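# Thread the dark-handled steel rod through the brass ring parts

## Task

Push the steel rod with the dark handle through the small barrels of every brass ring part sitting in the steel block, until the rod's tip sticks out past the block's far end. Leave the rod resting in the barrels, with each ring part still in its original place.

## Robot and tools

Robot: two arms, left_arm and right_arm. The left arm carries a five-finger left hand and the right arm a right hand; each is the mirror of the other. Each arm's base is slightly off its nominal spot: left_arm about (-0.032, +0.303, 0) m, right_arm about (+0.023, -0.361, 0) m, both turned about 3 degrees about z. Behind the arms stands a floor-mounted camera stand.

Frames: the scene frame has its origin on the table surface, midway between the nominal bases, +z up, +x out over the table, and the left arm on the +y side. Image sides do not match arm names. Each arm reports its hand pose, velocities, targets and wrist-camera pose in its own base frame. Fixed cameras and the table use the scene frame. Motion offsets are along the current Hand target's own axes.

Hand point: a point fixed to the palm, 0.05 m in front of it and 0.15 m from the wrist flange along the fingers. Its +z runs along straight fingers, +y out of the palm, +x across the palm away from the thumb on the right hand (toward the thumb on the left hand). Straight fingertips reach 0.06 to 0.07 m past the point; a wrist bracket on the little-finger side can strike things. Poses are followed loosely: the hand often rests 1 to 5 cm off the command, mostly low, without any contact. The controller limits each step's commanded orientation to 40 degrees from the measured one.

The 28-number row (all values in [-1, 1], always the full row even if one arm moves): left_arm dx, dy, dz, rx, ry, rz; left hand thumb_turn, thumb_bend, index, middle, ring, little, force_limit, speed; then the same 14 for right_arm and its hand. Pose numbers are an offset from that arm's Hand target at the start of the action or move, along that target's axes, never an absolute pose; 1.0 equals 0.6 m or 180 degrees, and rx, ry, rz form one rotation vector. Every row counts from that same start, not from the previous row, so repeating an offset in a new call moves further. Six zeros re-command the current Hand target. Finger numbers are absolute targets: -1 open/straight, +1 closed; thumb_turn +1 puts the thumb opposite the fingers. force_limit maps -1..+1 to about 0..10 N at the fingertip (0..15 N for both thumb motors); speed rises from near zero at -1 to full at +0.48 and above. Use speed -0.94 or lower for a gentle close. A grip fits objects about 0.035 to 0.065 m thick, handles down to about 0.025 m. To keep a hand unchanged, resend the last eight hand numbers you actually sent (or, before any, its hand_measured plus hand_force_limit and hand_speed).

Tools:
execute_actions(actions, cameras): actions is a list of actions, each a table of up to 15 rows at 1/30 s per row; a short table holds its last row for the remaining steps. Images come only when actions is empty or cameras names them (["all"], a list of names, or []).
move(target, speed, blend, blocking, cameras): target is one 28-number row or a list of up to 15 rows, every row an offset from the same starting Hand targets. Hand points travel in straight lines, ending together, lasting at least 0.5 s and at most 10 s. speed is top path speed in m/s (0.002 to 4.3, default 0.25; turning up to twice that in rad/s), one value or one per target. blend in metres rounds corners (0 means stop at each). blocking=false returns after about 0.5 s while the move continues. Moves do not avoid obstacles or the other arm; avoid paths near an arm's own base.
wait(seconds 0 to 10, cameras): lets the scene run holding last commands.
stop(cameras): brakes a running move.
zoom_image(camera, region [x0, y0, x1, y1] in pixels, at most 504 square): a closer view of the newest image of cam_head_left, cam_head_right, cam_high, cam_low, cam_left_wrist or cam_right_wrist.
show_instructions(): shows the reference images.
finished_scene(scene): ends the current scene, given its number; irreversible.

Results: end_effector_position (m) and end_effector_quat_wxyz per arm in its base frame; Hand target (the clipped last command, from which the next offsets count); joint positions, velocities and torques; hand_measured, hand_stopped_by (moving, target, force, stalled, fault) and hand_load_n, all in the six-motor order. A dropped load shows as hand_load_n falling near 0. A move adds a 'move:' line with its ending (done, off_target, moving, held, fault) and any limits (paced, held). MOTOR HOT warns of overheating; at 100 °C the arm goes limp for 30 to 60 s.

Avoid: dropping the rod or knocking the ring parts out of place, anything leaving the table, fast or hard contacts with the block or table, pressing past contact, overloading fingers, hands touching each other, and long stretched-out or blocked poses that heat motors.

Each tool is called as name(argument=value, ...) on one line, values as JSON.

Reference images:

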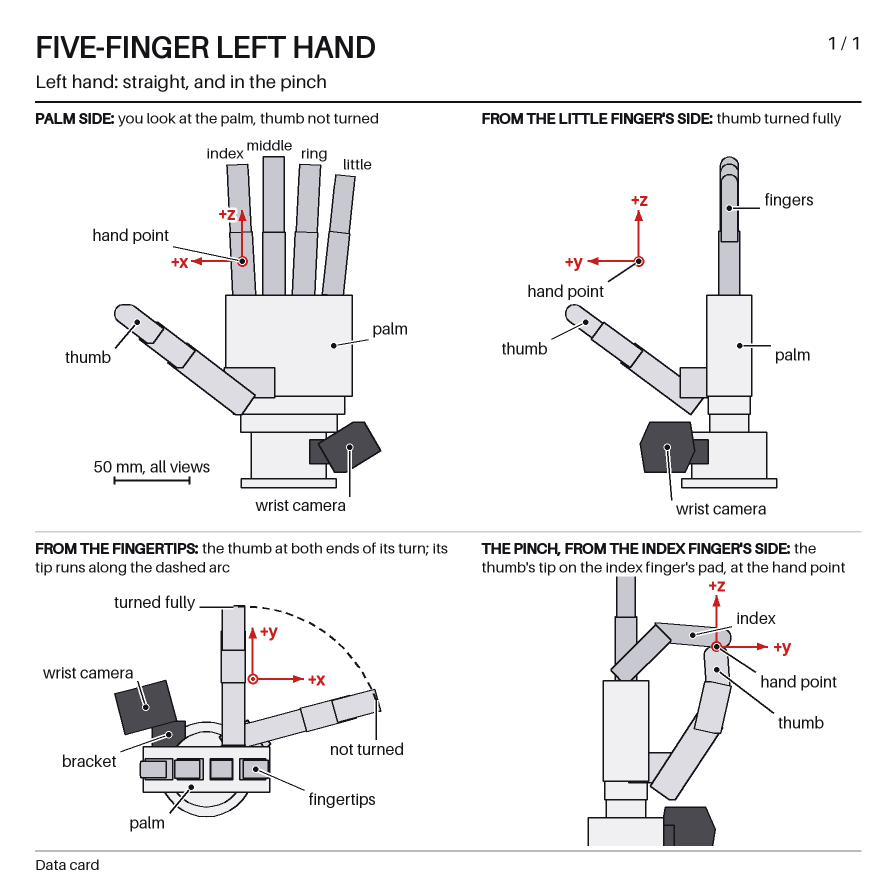

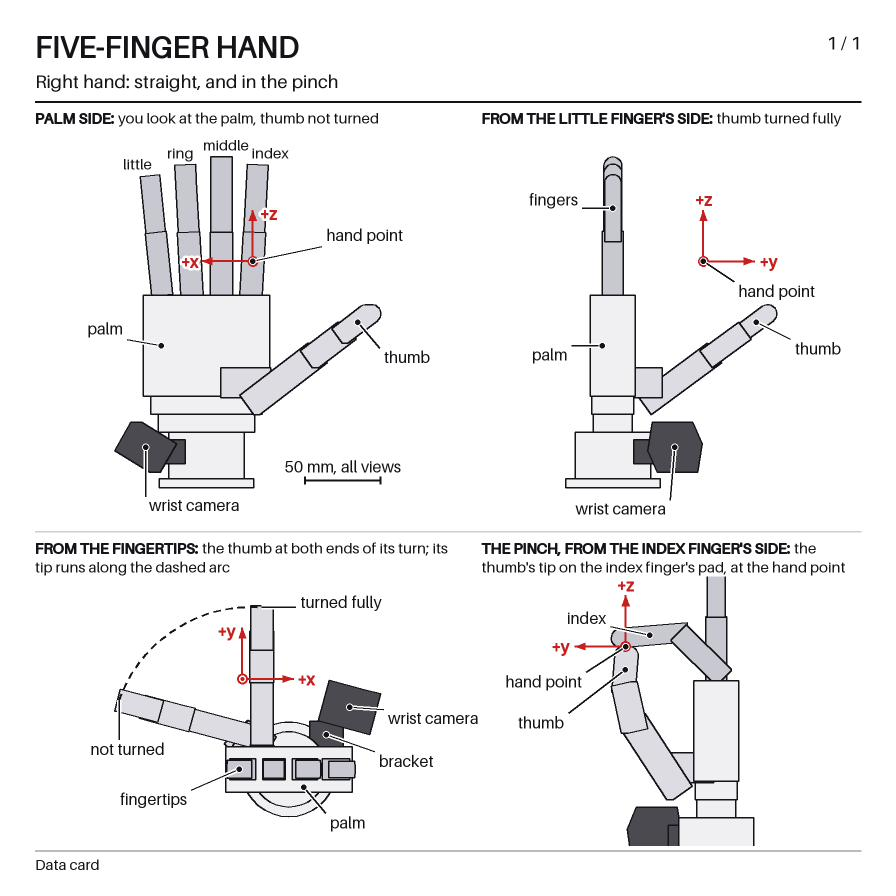

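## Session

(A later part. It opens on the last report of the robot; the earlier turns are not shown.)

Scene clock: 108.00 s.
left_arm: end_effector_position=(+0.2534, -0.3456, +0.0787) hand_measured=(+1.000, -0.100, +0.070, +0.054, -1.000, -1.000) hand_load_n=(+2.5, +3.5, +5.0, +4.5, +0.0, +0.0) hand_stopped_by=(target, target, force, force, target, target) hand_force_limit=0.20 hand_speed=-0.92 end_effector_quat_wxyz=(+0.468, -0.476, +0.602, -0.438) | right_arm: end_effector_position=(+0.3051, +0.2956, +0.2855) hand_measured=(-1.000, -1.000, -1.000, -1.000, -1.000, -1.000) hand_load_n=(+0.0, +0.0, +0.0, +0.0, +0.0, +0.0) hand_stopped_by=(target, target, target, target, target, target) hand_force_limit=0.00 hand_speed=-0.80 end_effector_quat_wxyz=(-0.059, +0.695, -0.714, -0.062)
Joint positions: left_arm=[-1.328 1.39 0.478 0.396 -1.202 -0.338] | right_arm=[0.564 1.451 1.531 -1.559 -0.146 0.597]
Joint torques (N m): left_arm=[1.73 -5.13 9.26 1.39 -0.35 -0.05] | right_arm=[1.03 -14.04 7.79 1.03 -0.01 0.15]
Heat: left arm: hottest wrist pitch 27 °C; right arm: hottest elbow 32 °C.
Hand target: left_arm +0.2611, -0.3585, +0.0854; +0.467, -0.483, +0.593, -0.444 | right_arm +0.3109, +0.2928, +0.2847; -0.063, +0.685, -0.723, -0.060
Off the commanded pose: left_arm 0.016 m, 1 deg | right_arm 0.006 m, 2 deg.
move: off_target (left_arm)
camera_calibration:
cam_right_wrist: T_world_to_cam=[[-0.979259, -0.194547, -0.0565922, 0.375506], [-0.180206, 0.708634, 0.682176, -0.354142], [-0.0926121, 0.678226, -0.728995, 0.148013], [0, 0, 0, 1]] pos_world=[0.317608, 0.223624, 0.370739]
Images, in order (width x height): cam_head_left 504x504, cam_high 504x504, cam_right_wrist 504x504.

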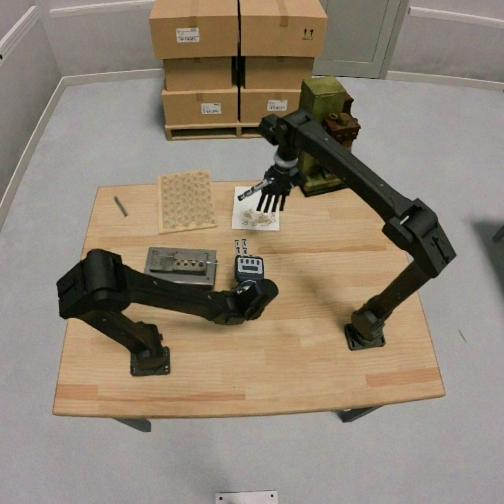

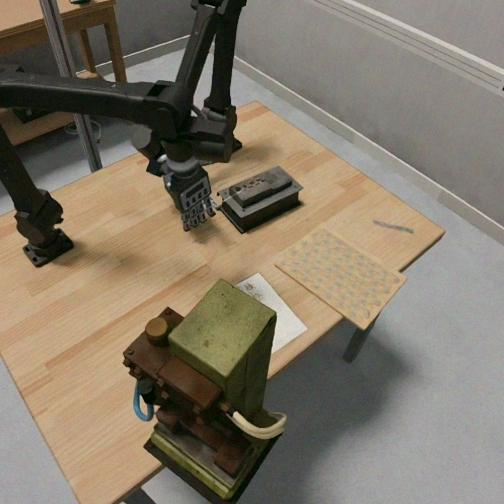

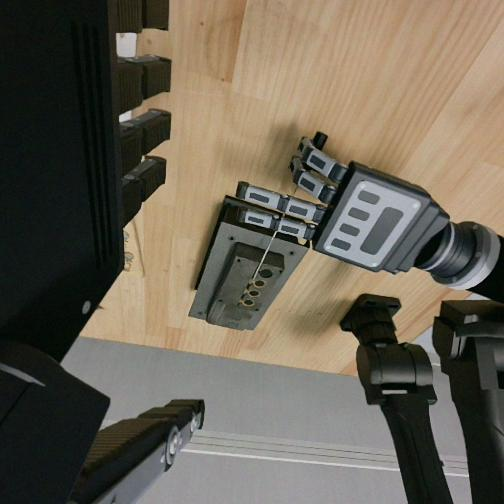

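move(target=[-0.002,-0.0190,-0.00272,0,0,0,1,-0.1,0.34,0.4,-1,-1,0.2,-0.92,0,0,0,0,0,0,-1,-1,-1,-1,-1,-1,0,-0.8], speed=0.04)

Scene clock: 111.30 s.
left_arm: end_effector_position=(+0.2539, -0.3478, +0.0815) hand_measured=(+1.000, -0.100, +0.070, +0.054, -1.000, -1.000) hand_load_n=(+3.0, +3.5, +5.0, +4.5, +0.0, +0.0) hand_stopped_by=(target, target, force, force, target, target) hand_force_limit=0.20 hand_speed=-0.92 end_effector_quat_wxyz=(+0.469, -0.476, +0.602, -0.437) | right_arm: end_effector_position=(+0.3051, +0.2956, +0.2855) hand_measured=(-1.000, -1.000, -1.000, -1.000, -1.000, -1.000) hand_load_n=(+0.0, -0.5, +0.0, +0.0, +0.0, +0.0) hand_stopped_by=(target, target, target, target, target, target) hand_force_limit=0.00 hand_speed=-0.80 end_effector_quat_wxyz=(-0.059, +0.695, -0.714, -0.062)
Joint positions: left_arm=[-1.328 1.387 0.487 0.381 -1.202 -0.338] | right_arm=[0.564 1.451 1.531 -1.559 -0.146 0.597]
Joint torques (N m): left_arm=[1.96 -7.36 9.39 0.54 -0.33 -0.01] | right_arm=[0.85 -14.33 7.83 1.07 0.01 0.16]
Heat: left arm: hottest wrist pitch 27 °C; right arm: hottest elbow 32 °C.
Hand target: left_arm +0.2614, -0.3587, +0.0969; +0.467, -0.483, +0.593, -0.444 | right_arm +0.3109, +0.2928, +0.2847; -0.063, +0.685, -0.723, -0.060
Off the commanded pose: left_arm 0.020 m, 2 deg | right_arm 0.006 m, 2 deg.
move: off_target (left_arm)

move(target=[-0.002,-0.0163,-0.00272,0,0,0,1,-0.1,0.34,0.4,-1,-1,0.2,-0.92,0,0,0,0,0,0,-1,-1,-1,-1,-1,-1,0,-0.8], speed=0.04, cameras=["cam_head_left","cam_high","cam_right_wrist","cam_left_wrist"])

zoom_image(camera="cam_right_wrist", region=[240, 250, 285, 305])

zoom_image(camera="cam_head_left", region=[180, 250, 240, 280])

zoom_image(camera="cam_high", region=[215, 175, 255, 205])

Scene clock: 112.60 s.
left_arm: end_effector_position=(+0.2540, -0.3481, +0.0912) hand_measured=(+1.000, -0.100, +0.070, +0.054, -1.000, -1.000) hand_load_n=(+3.0, +3.5, +5.0, +4.5, +0.0, +0.0) hand_stopped_by=(target, target, force, force, target, target) hand_force_limit=0.20 hand_speed=-0.92 end_effector_quat_wxyz=(+0.469, -0.476, +0.602, -0.437) | right_arm: end_effector_position=(+0.3051, +0.2956, +0.2855) hand_measured=(-1.000, -1.000, -1.000, -1.000, -1.000, -1.000) hand_load_n=(+0.0, -0.5, +0.0, +0.0, +0.0, +0.0) hand_stopped_by=(target, target, target, target, target, target) hand_force_limit=0.00 hand_speed=-0.80 end_effector_quat_wxyz=(-0.059, +0.695, -0.714, -0.062)
Joint positions: left_arm=[-1.328 1.356 0.497 0.341 -1.202 -0.338] | right_arm=[0.564 1.451 1.531 -1.559 -0.146 0.597]
Joint torques (N m): left_arm=[1.85 -7.12 9.68 0.58 -0.32 -0.01] | right_arm=[1.03 -14.15 7.77 1.05 -0.01 0.16]
Heat: left arm: hottest elbow 27 °C; right arm: hottest elbow 32 °C.
Hand target: left_arm +0.2614, -0.3588, +0.1069; +0.467, -0.483, +0.593, -0.444 | right_arm +0.3109, +0.2928, +0.2847; -0.063, +0.685, -0.723, -0.060
Off the commanded pose: left_arm 0.020 m, 1 deg | right_arm 0.006 m, 2 deg.
move: off_target (left_arm)
camera_calibration:
cam_left_wrist: T_world_to_cam=[[0.188679, -0.417974, 0.88865, -0.26761], [-0.611338, -0.758173, -0.226804, -0.0856581], [0.768548, -0.500472, -0.398575, -0.214244], [0, 0, 0, 1]] pos_world=[0.162784, -0.284021, 0.132992]
cam_right_wrist: T_world_to_cam=[[-0.979259, -0.194547, -0.0565922, 0.375506], [-0.180206, 0.708634, 0.682176, -0.354142], [-0.0926121, 0.678226, -0.728995, 0.148013], [0, 0, 0, 1]] pos_world=[0.317608, 0.223624, 0.370739]
Images, in order (width x height): cam_head_left 504x504, cam_high 504x504, cam_left_wrist 504x504, cam_right_wrist 504x504.

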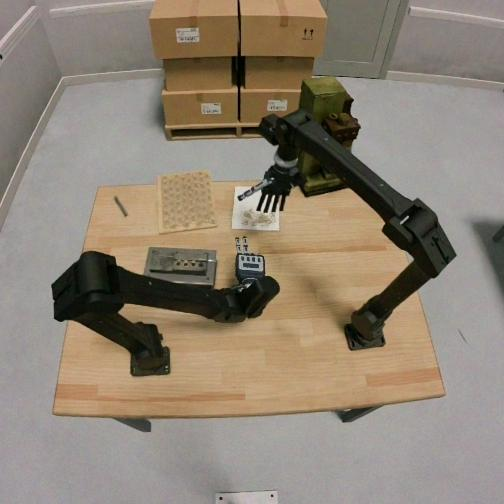

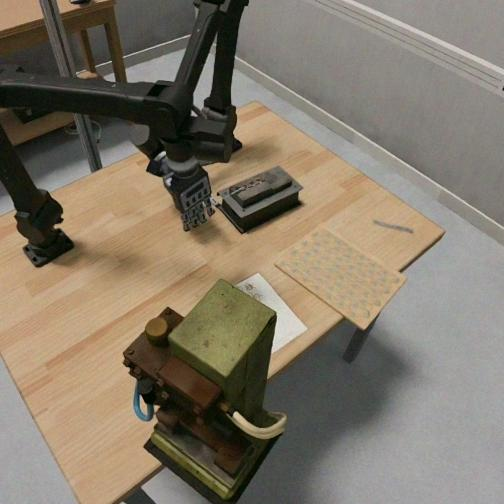

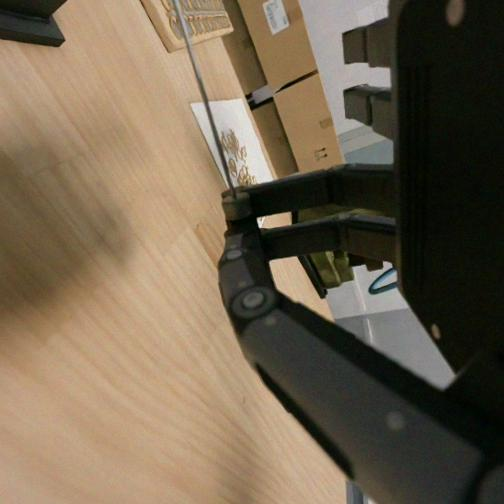

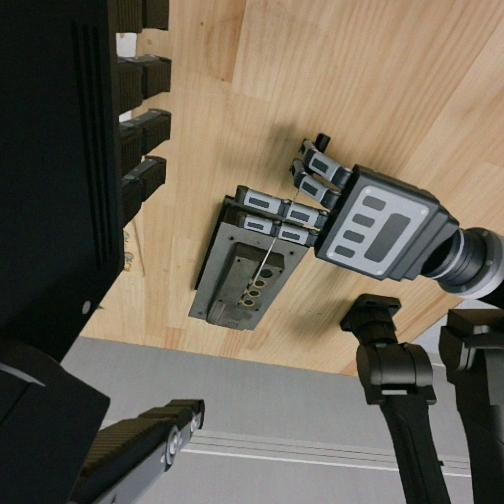

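Scaled by 9.164 from the camera's 504x504 image, which has a finer 720x720 frame.

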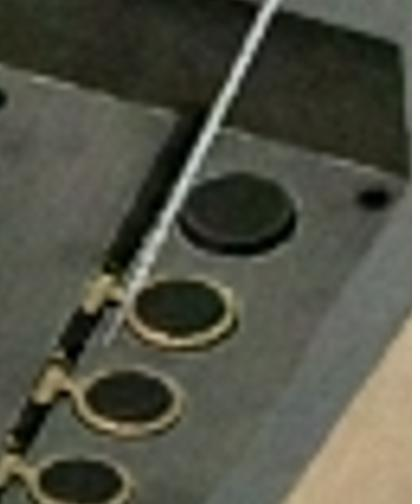

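Scaled by 8.400 from the camera's 504x504 image, which has a finer 720x720 frame.

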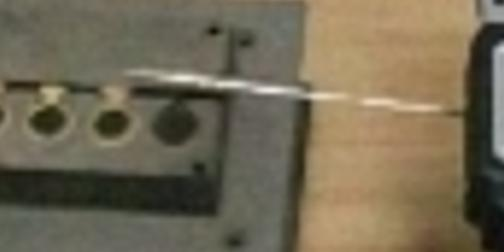

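Scaled by 12.600 from the camera's 504x504 image, which has a finer 720x720 frame.

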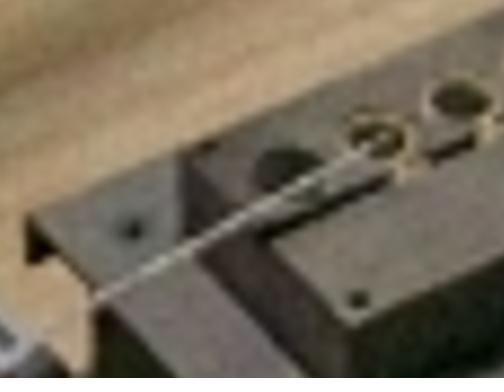

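move(target=[[-0.00208,-0.0163,-0.00283,0,0,0,1,-0.1,0.34,0.4,-1,-1,0.2,-0.92,0,0,0,0,0,0,-1,-1,-1,-1,-1,-1,0,-0.8],[-0.00208,-0.0163,-0.00283,0,0,-0.0366,1,-0.1,0.34,0.4,-1,-1,0.2,-0.92,0,0,0,0,0,0,-1,-1,-1,-1,-1,-1,0,-0.8]], speed=0.06, cameras=["cam_head_left","cam_high","cam_right_wrist","cam_left_wrist"])

zoom_image(camera="cam_right_wrist", region=[240, 250, 285, 305])

zoom_image(camera="cam_head_left", region=[180, 250, 240, 280])

zoom_image(camera="cam_high", region=[215, 175, 255, 205])

Scene clock: 116.10 s.
left_arm: end_effector_position=(+0.2553, -0.3539, +0.1056) hand_measured=(+1.000, -0.100, +0.070, +0.054, -1.000, -1.000) hand_load_n=(+2.5, +3.5, +5.0, +4.5, +0.0, +0.0) hand_stopped_by=(target, target, force, force, target, target) hand_force_limit=0.20 hand_speed=-0.92 end_effector_quat_wxyz=(+0.446, -0.505, +0.578, -0.460) | right_arm: end_effector_position=(+0.3051, +0.2956, +0.2855) hand_measured=(-1.000, -1.000, -1.000, -1.000, -1.000, -1.000) hand_load_n=(+0.0, +0.0, +0.0, +0.0, +0.0, +0.0) hand_stopped_by=(target, target, target, target, target, target) hand_force_limit=0.00 hand_speed=-0.80 end_effector_quat_wxyz=(-0.059, +0.695, -0.714, -0.062)
Joint positions: left_arm=[-1.324 1.32 0.508 0.302 -1.197 -0.427] | right_arm=[0.564 1.451 1.531 -1.559 -0.146 0.597]
Joint torques (N m): left_arm=[1.96 -6.95 8.54 1.07 -0.3 -0.16] | right_arm=[0.79 -14.1 7.86 1.09 0.01 0.17]
Heat: left arm: hottest elbow 27 °C; right arm: hottest elbow 32 °C.
Hand target: left_arm +0.2615, -0.3589, +0.1170; +0.440, -0.516, +0.565, -0.470 | right_arm +0.3109, +0.2928, +0.2847; -0.063, +0.685, -0.723, -0.060
Off the commanded pose: left_arm 0.014 m, 2 deg | right_arm 0.006 m, 2 deg.
move: off_target (left_arm)
camera_calibration:
cam_left_wrist: T_world_to_cam=[[0.201523, -0.32677, 0.923369, -0.257778], [-0.600232, -0.786161, -0.147215, -0.107197], [0.774022, -0.524568, -0.354567, -0.226959], [0, 0, 0, 1]] pos_world=[0.163277, -0.287564, 0.141771]
cam_right_wrist: T_world_to_cam=[[-0.979259, -0.194547, -0.0565922, 0.375506], [-0.180206, 0.708634, 0.682176, -0.354142], [-0.0926121, 0.678226, -0.728995, 0.148013], [0, 0, 0, 1]] pos_world=[0.317608, 0.223624, 0.370739]
Images, in order (width x height): cam_head_left 504x504, cam_high 504x504, cam_left_wrist 504x504, cam_right_wrist 504x504.

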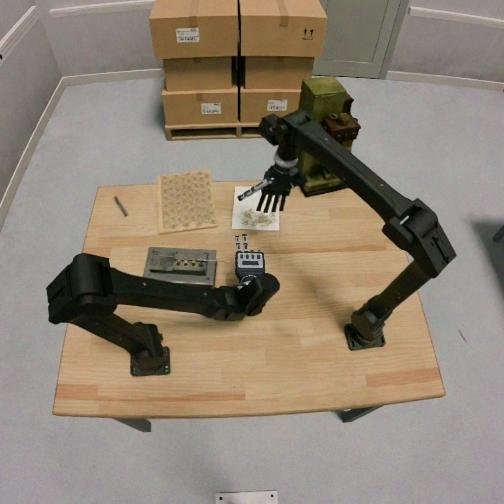

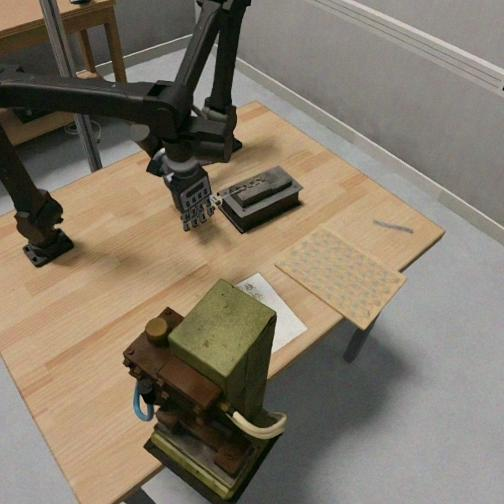

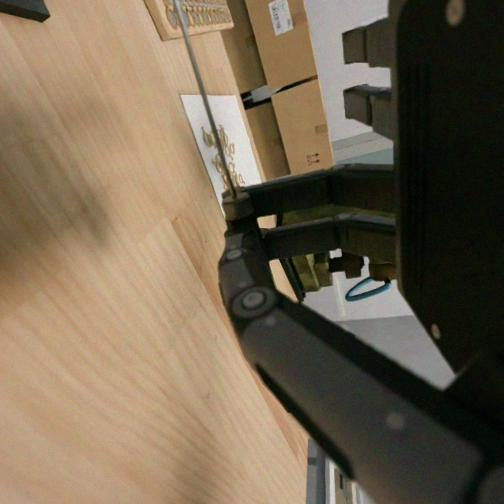

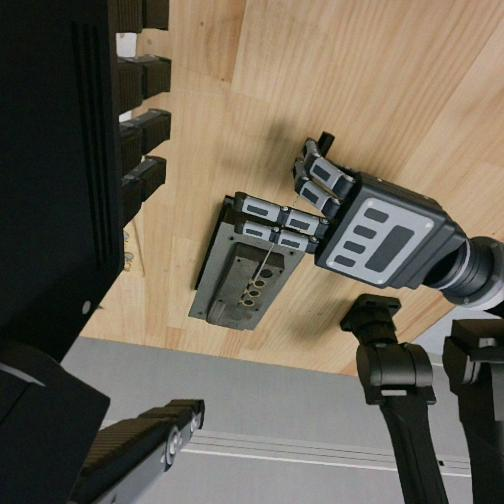

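Scaled by 9.164 from the camera's 504x504 image, which has a finer 720x720 frame.

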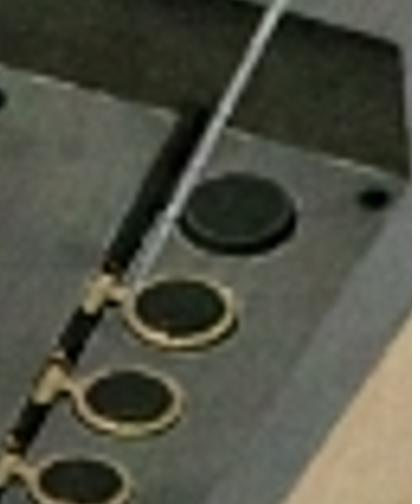

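Scaled by 8.400 from the camera's 504x504 image, which has a finer 720x720 frame.

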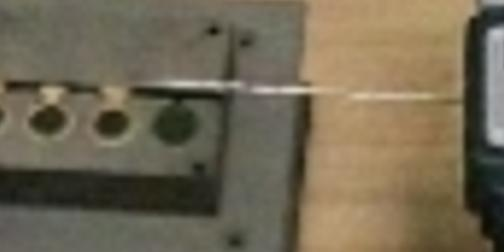

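Scaled by 12.600 from the camera's 504x504 image, which has a finer 720x720 frame.

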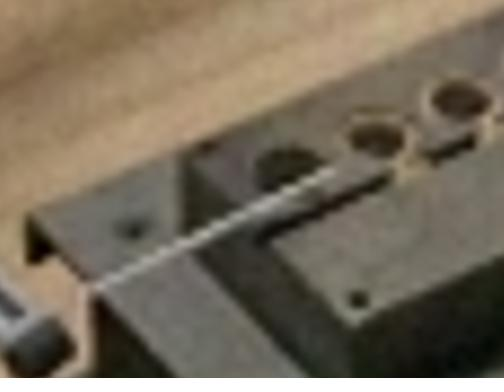

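move(target=[0.02483,0.01357,0.00777,0,0,0,1,-0.1,0.34,0.4,-1,-1,0.2,-0.92,0,0,0,0,0,0,-1,-1,-1,-1,-1,-1,0,-0.8], speed=0.06, cameras=["cam_head_left","cam_high","cam_right_wrist"])

zoom_image(camera="cam_right_wrist", region=[240, 250, 285, 305])

zoom_image(camera="cam_head_left", region=[180, 250, 240, 280])

zoom_image(camera="cam_high", region=[215, 175, 255, 205])

Scene clock: 117.87 s.
left_arm: end_effector_position=(+0.2561, -0.3578, +0.0963) hand_measured=(+1.000, -0.100, +0.070, +0.054, -1.000, -1.000) hand_load_n=(+2.5, +3.5, +5.0, +4.5, -0.5, -0.5) hand_stopped_by=(target, target, force, force, target, target) hand_force_limit=0.20 hand_speed=-0.92 end_effector_quat_wxyz=(+0.447, -0.505, +0.581, -0.456) | right_arm: end_effector_position=(+0.3051, +0.2956, +0.2855) hand_measured=(-1.000, -1.000, -1.000, -1.000, -1.000, -1.000) hand_load_n=(+0.0, +0.0, +0.0, +0.0, +0.0, +0.0) hand_stopped_by=(target, target, target, target, target, target) hand_force_limit=0.00 hand_speed=-0.80 end_effector_quat_wxyz=(-0.059, +0.695, -0.714, -0.062)
Joint positions: left_arm=[-1.324 1.357 0.516 0.312 -1.198 -0.438] | right_arm=[0.564 1.451 1.531 -1.559 -0.146 0.597]
Joint torques (N m): left_arm=[1.49 -5.48 9.88 1.59 -0.53 -0.17] | right_arm=[1.08 -14.15 7.87 1.07 0.01 0.16]
Heat: left arm: hottest elbow 27 °C; right arm: hottest elbow 32 °C.
Hand target: left_arm +0.2635, -0.3738, +0.1079; +0.440, -0.516, +0.565, -0.470 | right_arm +0.3109, +0.2928, +0.2847; -0.063, +0.685, -0.723, -0.060
Off the commanded pose: left_arm 0.021 m, 3 deg | right_arm 0.006 m, 2 deg.
move: off_target (left_arm)
camera_calibration:
cam_right_wrist: T_world_to_cam=[[-0.979259, -0.194547, -0.0565922, 0.375506], [-0.180206, 0.708634, 0.682176, -0.354142], [-0.0926121, 0.678226, -0.728995, 0.148013], [0, 0, 0, 1]] pos_world=[0.317608, 0.223624, 0.370739]
Images, in order (width x height): cam_head_left 504x504, cam_high 504x504, cam_right_wrist 504x504.

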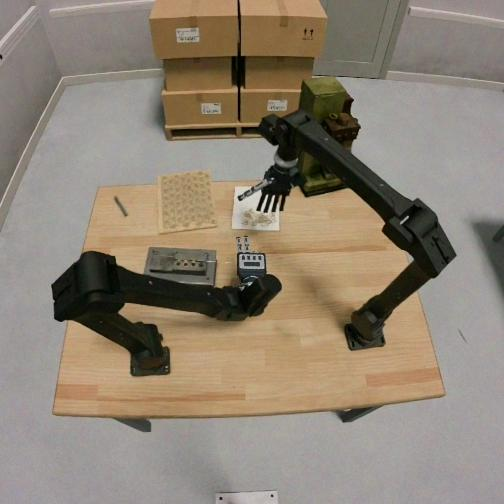

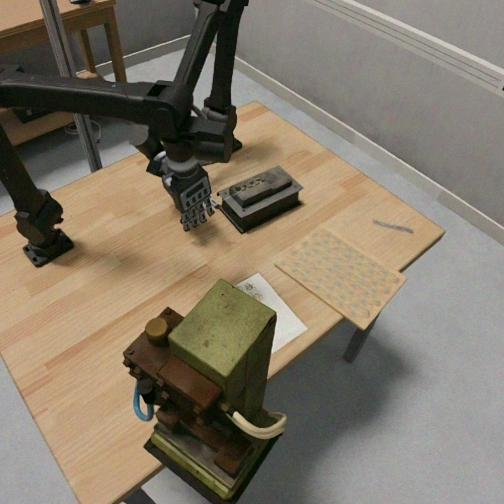

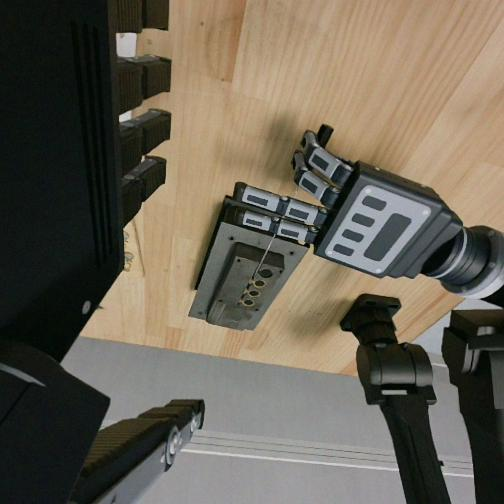

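Scaled by 9.164 from the camera's 504x504 image, which has a finer 720x720 frame.

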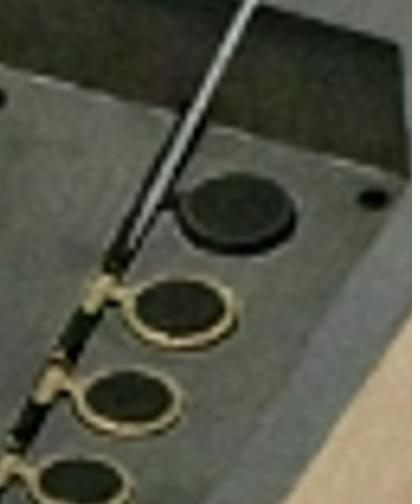

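Scaled by 8.400 from the camera's 504x504 image, which has a finer 720x720 frame.

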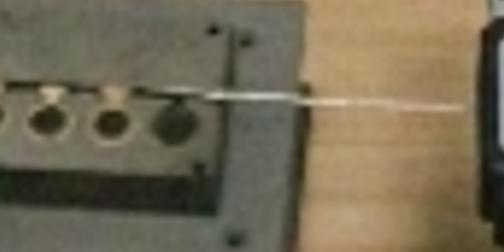

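Scaled by 12.600 from the camera's 504x504 image, which has a finer 720x720 frame.

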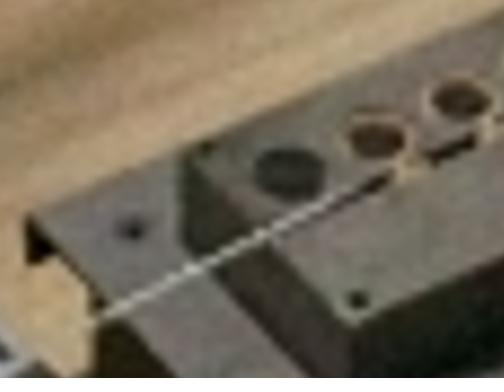

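move(target=[-0.01972,0.01776,0.00145,0,0,0,1,-0.1,0.34,0.4,-1,-1,0.2,-0.92,0,0,0,0,0,0,-1,-1,-1,-1,-1,-1,0,-0.8], speed=0.05, cameras=["cam_head_left","cam_high","cam_right_wrist"])

zoom_image(camera="cam_right_wrist", region=[240, 250, 285, 305])

zoom_image(camera="cam_head_left", region=[180, 250, 240, 280])

zoom_image(camera="cam_high", region=[215, 175, 255, 205])

Scene clock: 120.23 s.
left_arm: end_effector_position=(+0.2591, -0.3639, +0.1040) hand_measured=(+1.000, -0.100, +0.070, +0.054, -1.000, -1.000) hand_load_n=(+2.5, +3.5, +4.5, +4.5, +0.0, +0.0) hand_stopped_by=(target, target, force, force, target, target) hand_force_limit=0.20 hand_speed=-0.92 end_effector_quat_wxyz=(+0.438, -0.514, +0.565, -0.473) | right_arm: end_effector_position=(+0.3051, +0.2956, +0.2855) hand_measured=(-1.000, -1.000, -1.000, -1.000, -1.000, -1.000) hand_load_n=(+0.0, +0.0, +0.0, +0.0, +0.0, +0.0) hand_stopped_by=(target, target, target, target, target, target) hand_force_limit=0.00 hand_speed=-0.80 end_effector_quat_wxyz=(-0.059, +0.695, -0.714, -0.062)
Joint positions: left_arm=[-1.32 1.357 0.516 0.366 -1.196 -0.438] | right_arm=[0.564 1.451 1.531 -1.559 -0.146 0.597]
Joint torques (N m): left_arm=[1.96 -5.25 6.94 1.76 -0.21 -0.09] | right_arm=[1.14 -14.1 7.79 1.03 0 0.17]
Heat: left arm: hottest elbow 27 °C; right arm: hottest shoulder 31 °C.
Hand target: left_arm +0.2635, -0.3618, +0.0975; +0.440, -0.516, +0.565, -0.470 | right_arm +0.3109, +0.2928, +0.2847; -0.063, +0.685, -0.723, -0.060
Off the commanded pose: left_arm 0.008 m, 1 deg | right_arm 0.006 m, 2 deg.
move: done
camera_calibration:
cam_right_wrist: T_world_to_cam=[[-0.979259, -0.194547, -0.0565922, 0.375506], [-0.180206, 0.708634, 0.682176, -0.354142], [-0.0926121, 0.678226, -0.728995, 0.148013], [0, 0, 0, 1]] pos_world=[0.317608, 0.223624, 0.370739]
Images, in order (width x height): cam_head_left 504x504, cam_high 504x504, cam_right_wrist 504x504.

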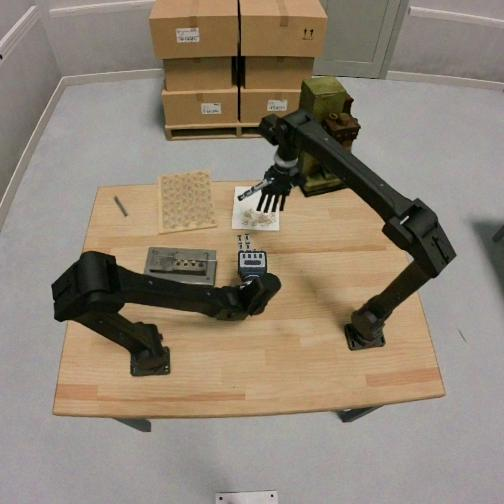

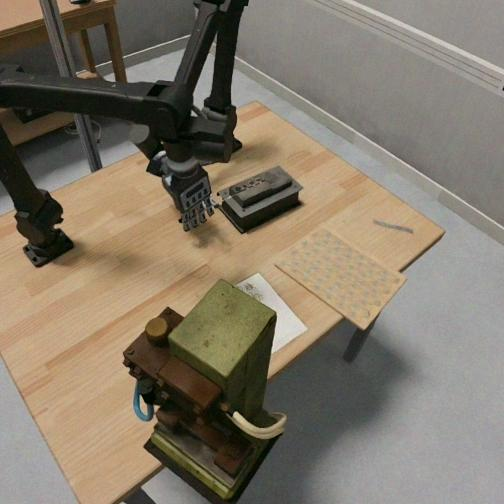

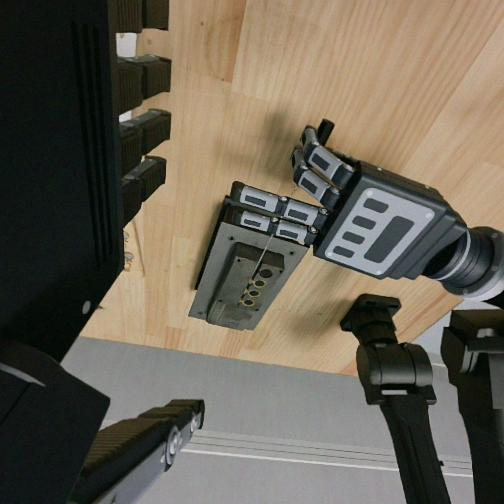

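Scaled by 9.164 from the camera's 504x504 image, which has a finer 720x720 frame.

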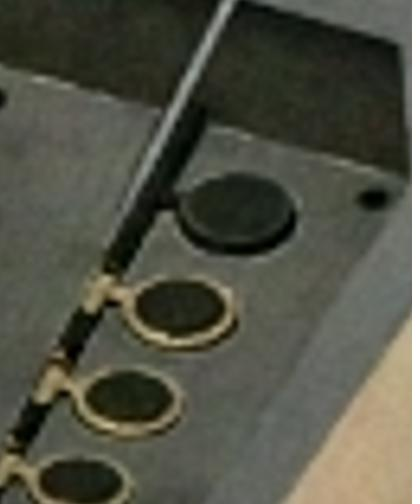

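Scaled by 8.400 from the camera's 504x504 image, which has a finer 720x720 frame.

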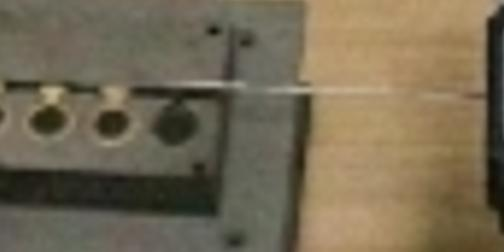

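Scaled by 12.600 from the camera's 504x504 image, which has a finer 720x720 frame.

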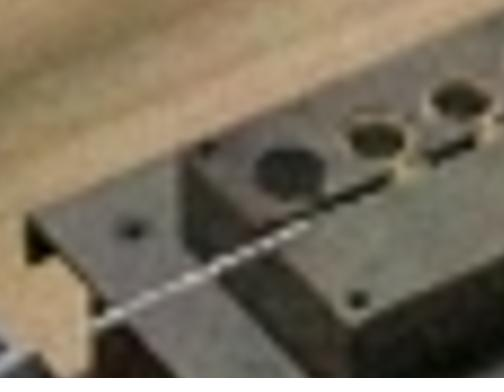

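move(target=[-0.01188,0.00331,-0.01822,0,0,0,1,-0.1,0.34,0.4,-1,-1,0.2,-0.92,0,0,0,0,0,0,-1,-1,-1,-1,-1,-1,0,-0.8], speed=0.05, cameras=["cam_head_left","cam_high","cam_right_wrist"])

zoom_image(camera="cam_right_wrist", region=[240, 250, 285, 305])

zoom_image(camera="cam_head_left", region=[180, 250, 240, 280])

zoom_image(camera="cam_high", region=[215, 175, 255, 205])

Scene clock: 121.83 s.
left_arm: end_effector_position=(+0.2575, -0.3535, +0.0970) hand_measured=(+1.000, -0.100, +0.070, +0.054, -1.000, -1.000) hand_load_n=(+2.5, +3.5, +4.5, +5.0, +0.0, +0.0) hand_stopped_by=(target, target, force, force, target, target) hand_force_limit=0.20 hand_speed=-0.92 end_effector_quat_wxyz=(+0.445, -0.515, +0.564, -0.467) | right_arm: end_effector_position=(+0.3051, +0.2956, +0.2855) hand_measured=(-1.000, -1.000, -1.000, -1.000, -1.000, -1.000) hand_load_n=(+0.0, +0.0, +0.0, +0.0, +0.0, +0.0) hand_stopped_by=(target, target, target, target, target, target) hand_force_limit=0.00 hand_speed=-0.80 end_effector_quat_wxyz=(-0.059, +0.695, -0.714, -0.062)
Joint positions: left_arm=[-1.322 1.356 0.494 0.366 -1.211 -0.449] | right_arm=[0.564 1.451 1.531 -1.559 -0.146 0.597]
Joint torques (N m): left_arm=[0.03 -7 6.76 0.49 -0.45 -0.26] | right_arm=[0.91 -14.27 7.79 1.03 0 0.17]
Heat: left arm: hottest elbow 27 °C; right arm: hottest shoulder 31 °C.
Hand target: left_arm +0.2530, -0.3539, +0.0975; +0.440, -0.516, +0.565, -0.470 | right_arm +0.3109, +0.2928, +0.2847; -0.063, +0.685, -0.723, -0.060
Off the commanded pose: left_arm 0.005 m, 1 deg | right_arm 0.006 m, 2 deg.
move: done
camera_calibration:
cam_right_wrist: T_world_to_cam=[[-0.979259, -0.194547, -0.0565922, 0.375506], [-0.180206, 0.708634, 0.682176, -0.354142], [-0.0926121, 0.678226, -0.728995, 0.148013], [0, 0, 0, 1]] pos_world=[0.317608, 0.223624, 0.370739]
Images, in order (width x height): cam_head_left 504x504, cam_high 504x504, cam_right_wrist 504x504.

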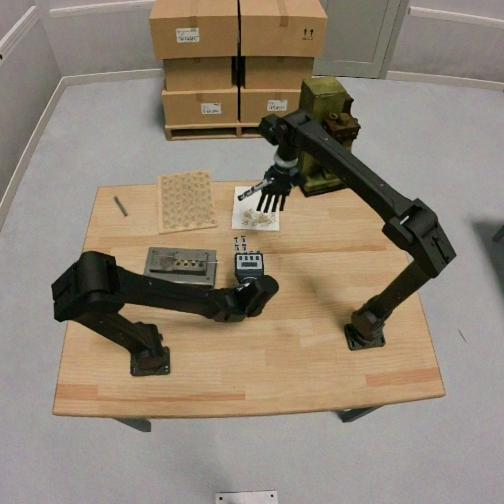

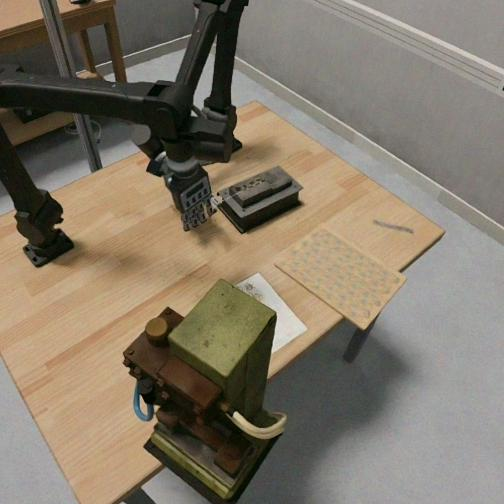

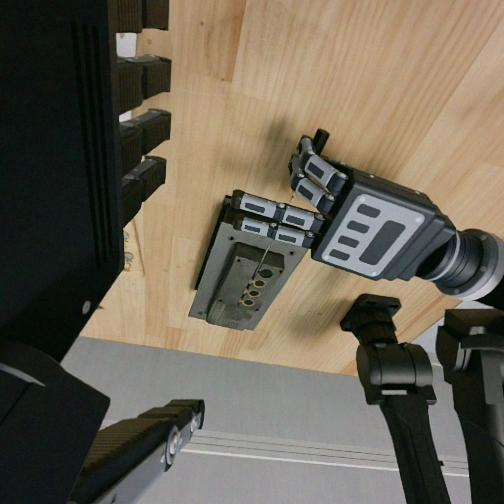

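Scaled by 9.164 from the camera's 504x504 image, which has a finer 720x720 frame.

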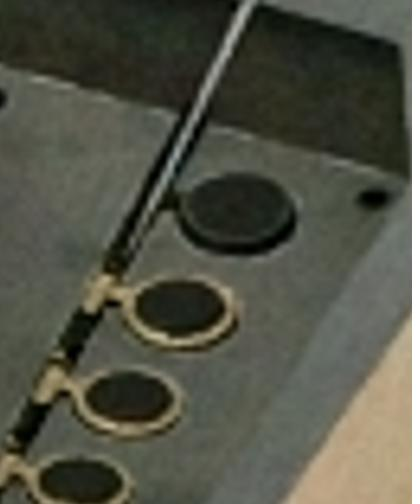

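Scaled by 8.400 from the camera's 504x504 image, which has a finer 720x720 frame.

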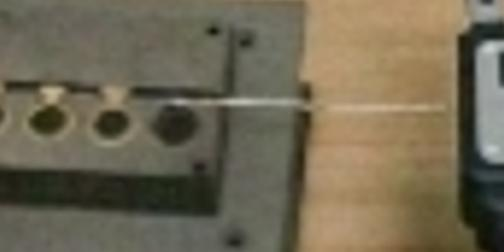

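Scaled by 12.600 from the camera's 504x504 image, which has a finer 720x720 frame.

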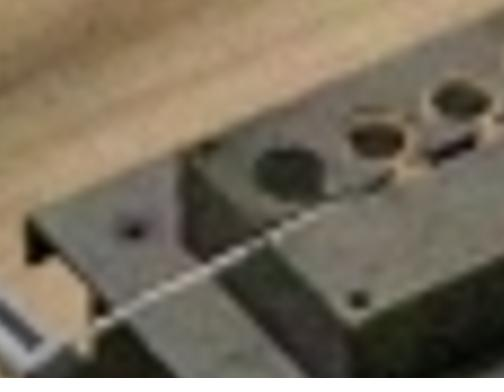

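zoom_image(camera="cam_right_wrist", region=[245, 258, 269, 282])

zoom_image(camera="cam_head_right", region=[180, 250, 240, 280])

zoom_image(camera="cam_head_left", region=[185, 250, 215, 275])

Scaled by 21.000 from the camera's 504x504 image, which has a finer 720x720 frame.

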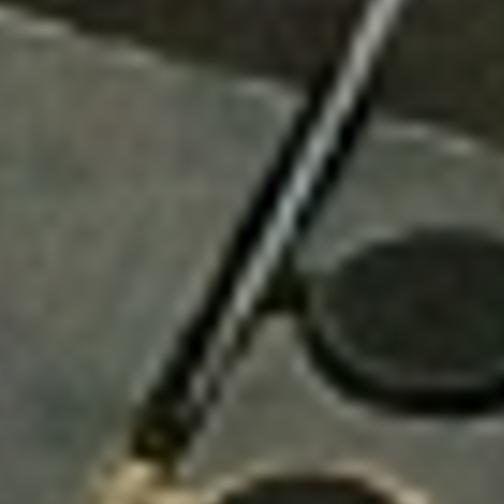

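This scene's latest camera images include none from cam_head_right. They are from: cam_head_left, cam_high, cam_right_wrist. cam_head_right's image comes with the result of a call that names it in "cameras".

Scaled by 16.800 from the camera's 504x504 image, which has a finer 720x720 frame.

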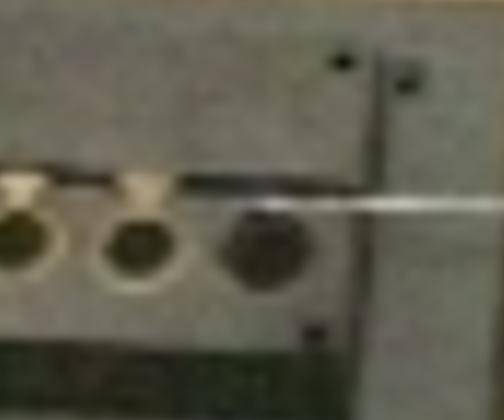

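move(target=[-0.0012,-0.00254,0.01473,0,0,0,1,-0.1,0.34,0.4,-1,-1,0.2,-0.92,0,0,0,0,0,0,-1,-1,-1,-1,-1,-1,0,-0.8], speed=0.05, cameras=["cam_head_left","cam_high","cam_right_wrist"])

zoom_image(camera="cam_right_wrist", region=[245, 258, 269, 282])

zoom_image(camera="cam_head_left", region=[180, 250, 240, 280])

Scene clock: 123.80 s.
left_arm: end_effector_position=(+0.2575, -0.3554, +0.0960) hand_measured=(+1.000, -0.100, +0.070, +0.054, -1.000, -1.000) hand_load_n=(+2.0, +3.5, +5.5, +3.5, +0.0, +0.0) hand_stopped_by=(target, target, force, force, target, target) hand_force_limit=0.20 hand_speed=-0.92 end_effector_quat_wxyz=(+0.441, -0.512, +0.570, -0.468) | right_arm: end_effector_position=(+0.3051, +0.2956, +0.2855) hand_measured=(-1.000, -1.000, -1.000, -1.000, -1.000, -1.000) hand_load_n=(+0.0, +0.0, +0.0, +0.0, +0.0, +0.0) hand_stopped_by=(target, target, target, target, target, target) hand_force_limit=0.00 hand_speed=-0.80 end_effector_quat_wxyz=(-0.059, +0.695, -0.714, -0.062)
Joint positions: left_arm=[-1.318 1.356 0.494 0.369 -1.194 -0.44] | right_arm=[0.564 1.451 1.531 -1.559 -0.146 0.597]
Joint torques (N m): left_arm=[1.96 -6.48 6.89 1.68 -0.22 -0.04] | right_arm=[0.85 -14.1 7.8 1.1 0 0.18]
Heat: left arm: hottest elbow 27 °C; right arm: hottest shoulder 31 °C.
Hand target: left_arm +0.2620, -0.3539, +0.0976; +0.440, -0.516, +0.565, -0.470 | right_arm +0.3109, +0.2928, +0.2847; -0.063, +0.685, -0.723, -0.060
Off the commanded pose: left_arm 0.005 m, 1 deg | right_arm 0.006 m, 2 deg.
move: done
camera_calibration:
cam_right_wrist: T_world_to_cam=[[-0.979259, -0.194547, -0.0565922, 0.375506], [-0.180206, 0.708634, 0.682176, -0.354142], [-0.0926121, 0.678226, -0.728995, 0.148013], [0, 0, 0, 1]] pos_world=[0.317608, 0.223624, 0.370739]
Images, in order (width x height): cam_head_left 504x504, cam_high 504x504, cam_right_wrist 504x504.

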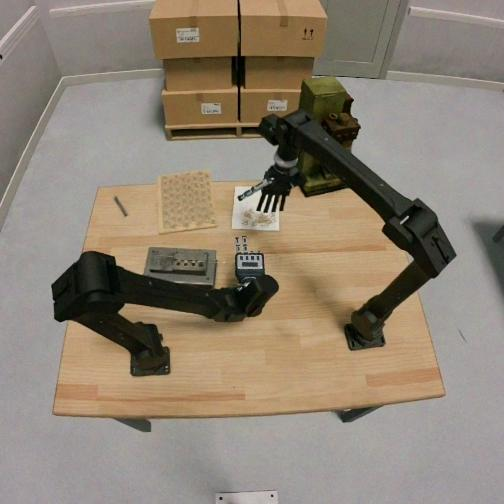

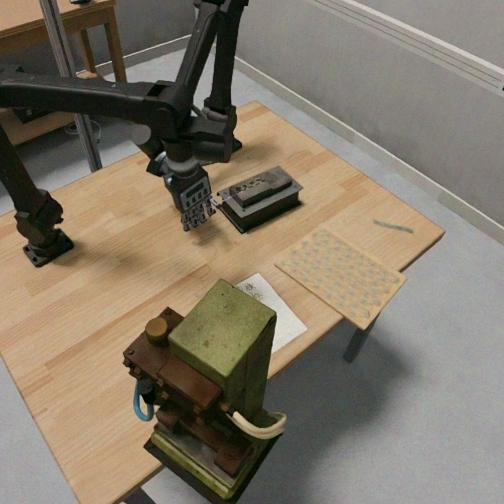

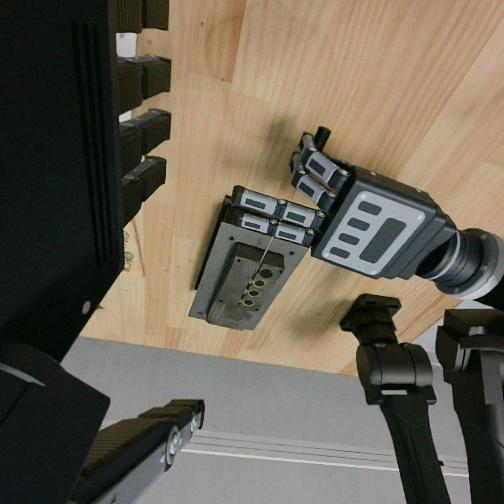

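Scaled by 21.000 from the camera's 504x504 image, which has a finer 720x720 frame.

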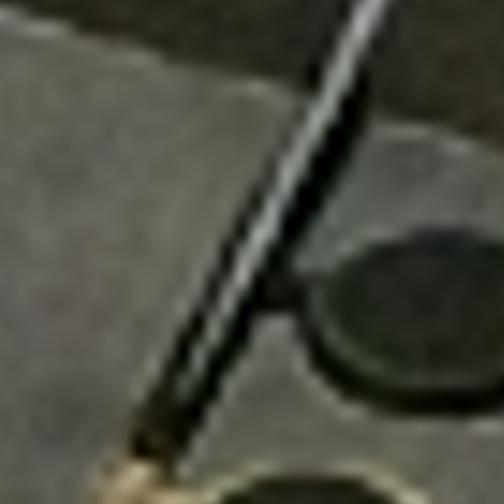

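Scaled by 8.400 from the camera's 504x504 image, which has a finer 720x720 frame.

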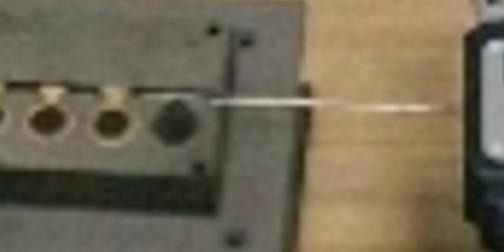

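move(target=[-0.01356,-0.00022,0.00225,0,0,0,1,-0.1,0.34,0.4,-1,-1,0.2,-0.92,0,0,0,0,0,0,-1,-1,-1,-1,-1,-1,0,-0.8], speed=0.03, cameras=["cam_head_left","cam_high","cam_right_wrist"])

zoom_image(camera="cam_right_wrist", region=[240, 265, 264, 289])

zoom_image(camera="cam_head_left", region=[180, 250, 240, 280])

Scene clock: 124.97 s.
left_arm: end_effector_position=(+0.2591, -0.3494, +0.0941) hand_measured=(+1.000, -0.100, +0.070, +0.054, -1.000, -1.000) hand_load_n=(+2.5, +3.0, +6.0, +3.5, +0.0, +0.0) hand_stopped_by=(target, target, force, force, target, target) hand_force_limit=0.20 hand_speed=-0.92 end_effector_quat_wxyz=(+0.440, -0.512, +0.571, -0.467) | right_arm: end_effector_position=(+0.3051, +0.2956, +0.2855) hand_measured=(-1.000, -1.000, -1.000, -1.000, -1.000, -1.000) hand_load_n=(+0.0, +0.0, +0.0, +0.0, +0.0, +0.0) hand_stopped_by=(target, target, target, target, target, target) hand_force_limit=0.00 hand_speed=-0.80 end_effector_quat_wxyz=(-0.059, +0.695, -0.714, -0.062)
Joint positions: left_arm=[-1.307 1.346 0.476 0.388 -1.181 -0.427] | right_arm=[0.564 1.451 1.531 -1.559 -0.146 0.597]
Joint torques (N m): left_arm=[2.08 -6.71 6.63 1.58 -0.27 -0.02] | right_arm=[0.97 -14.1 7.82 1.09 0 0.16]
Heat: left arm: hottest elbow 27 °C; right arm: hottest shoulder 31 °C.
Hand target: left_arm +0.2640, -0.3459, +0.0975; +0.440, -0.516, +0.565, -0.470 | right_arm +0.3109, +0.2928, +0.2847; -0.063, +0.685, -0.723, -0.060
Off the commanded pose: left_arm 0.007 m, 1 deg | right_arm 0.006 m, 2 deg.
move: done
camera_calibration:
cam_right_wrist: T_world_to_cam=[[-0.979259, -0.194547, -0.0565922, 0.375506], [-0.180206, 0.708634, 0.682176, -0.354142], [-0.0926121, 0.678226, -0.728995, 0.148013], [0, 0, 0, 1]] pos_world=[0.317608, 0.223624, 0.370739]
Images, in order (width x height): cam_head_left 504x504, cam_high 504x504, cam_right_wrist 504x504.

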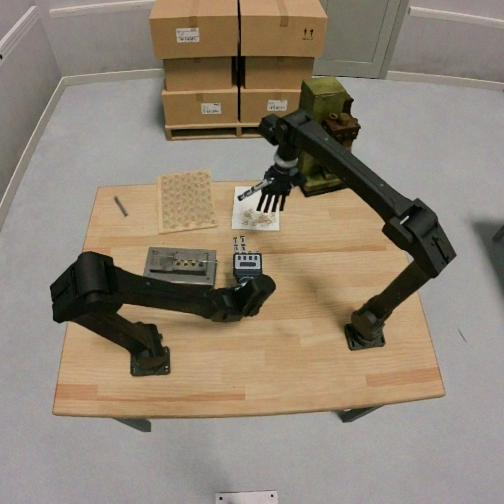

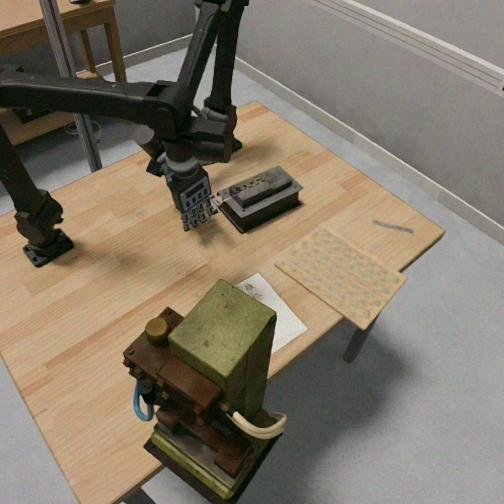

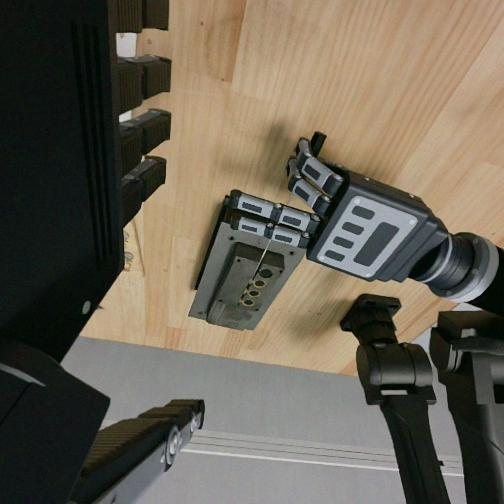

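Scaled by 21.000 from the camera's 504x504 image, which has a finer 720x720 frame.

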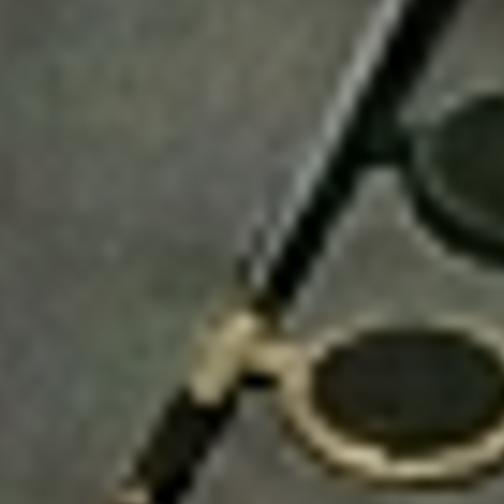

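Scaled by 8.400 from the camera's 504x504 image, which has a finer 720x720 frame.

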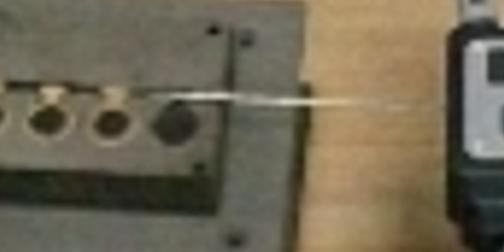

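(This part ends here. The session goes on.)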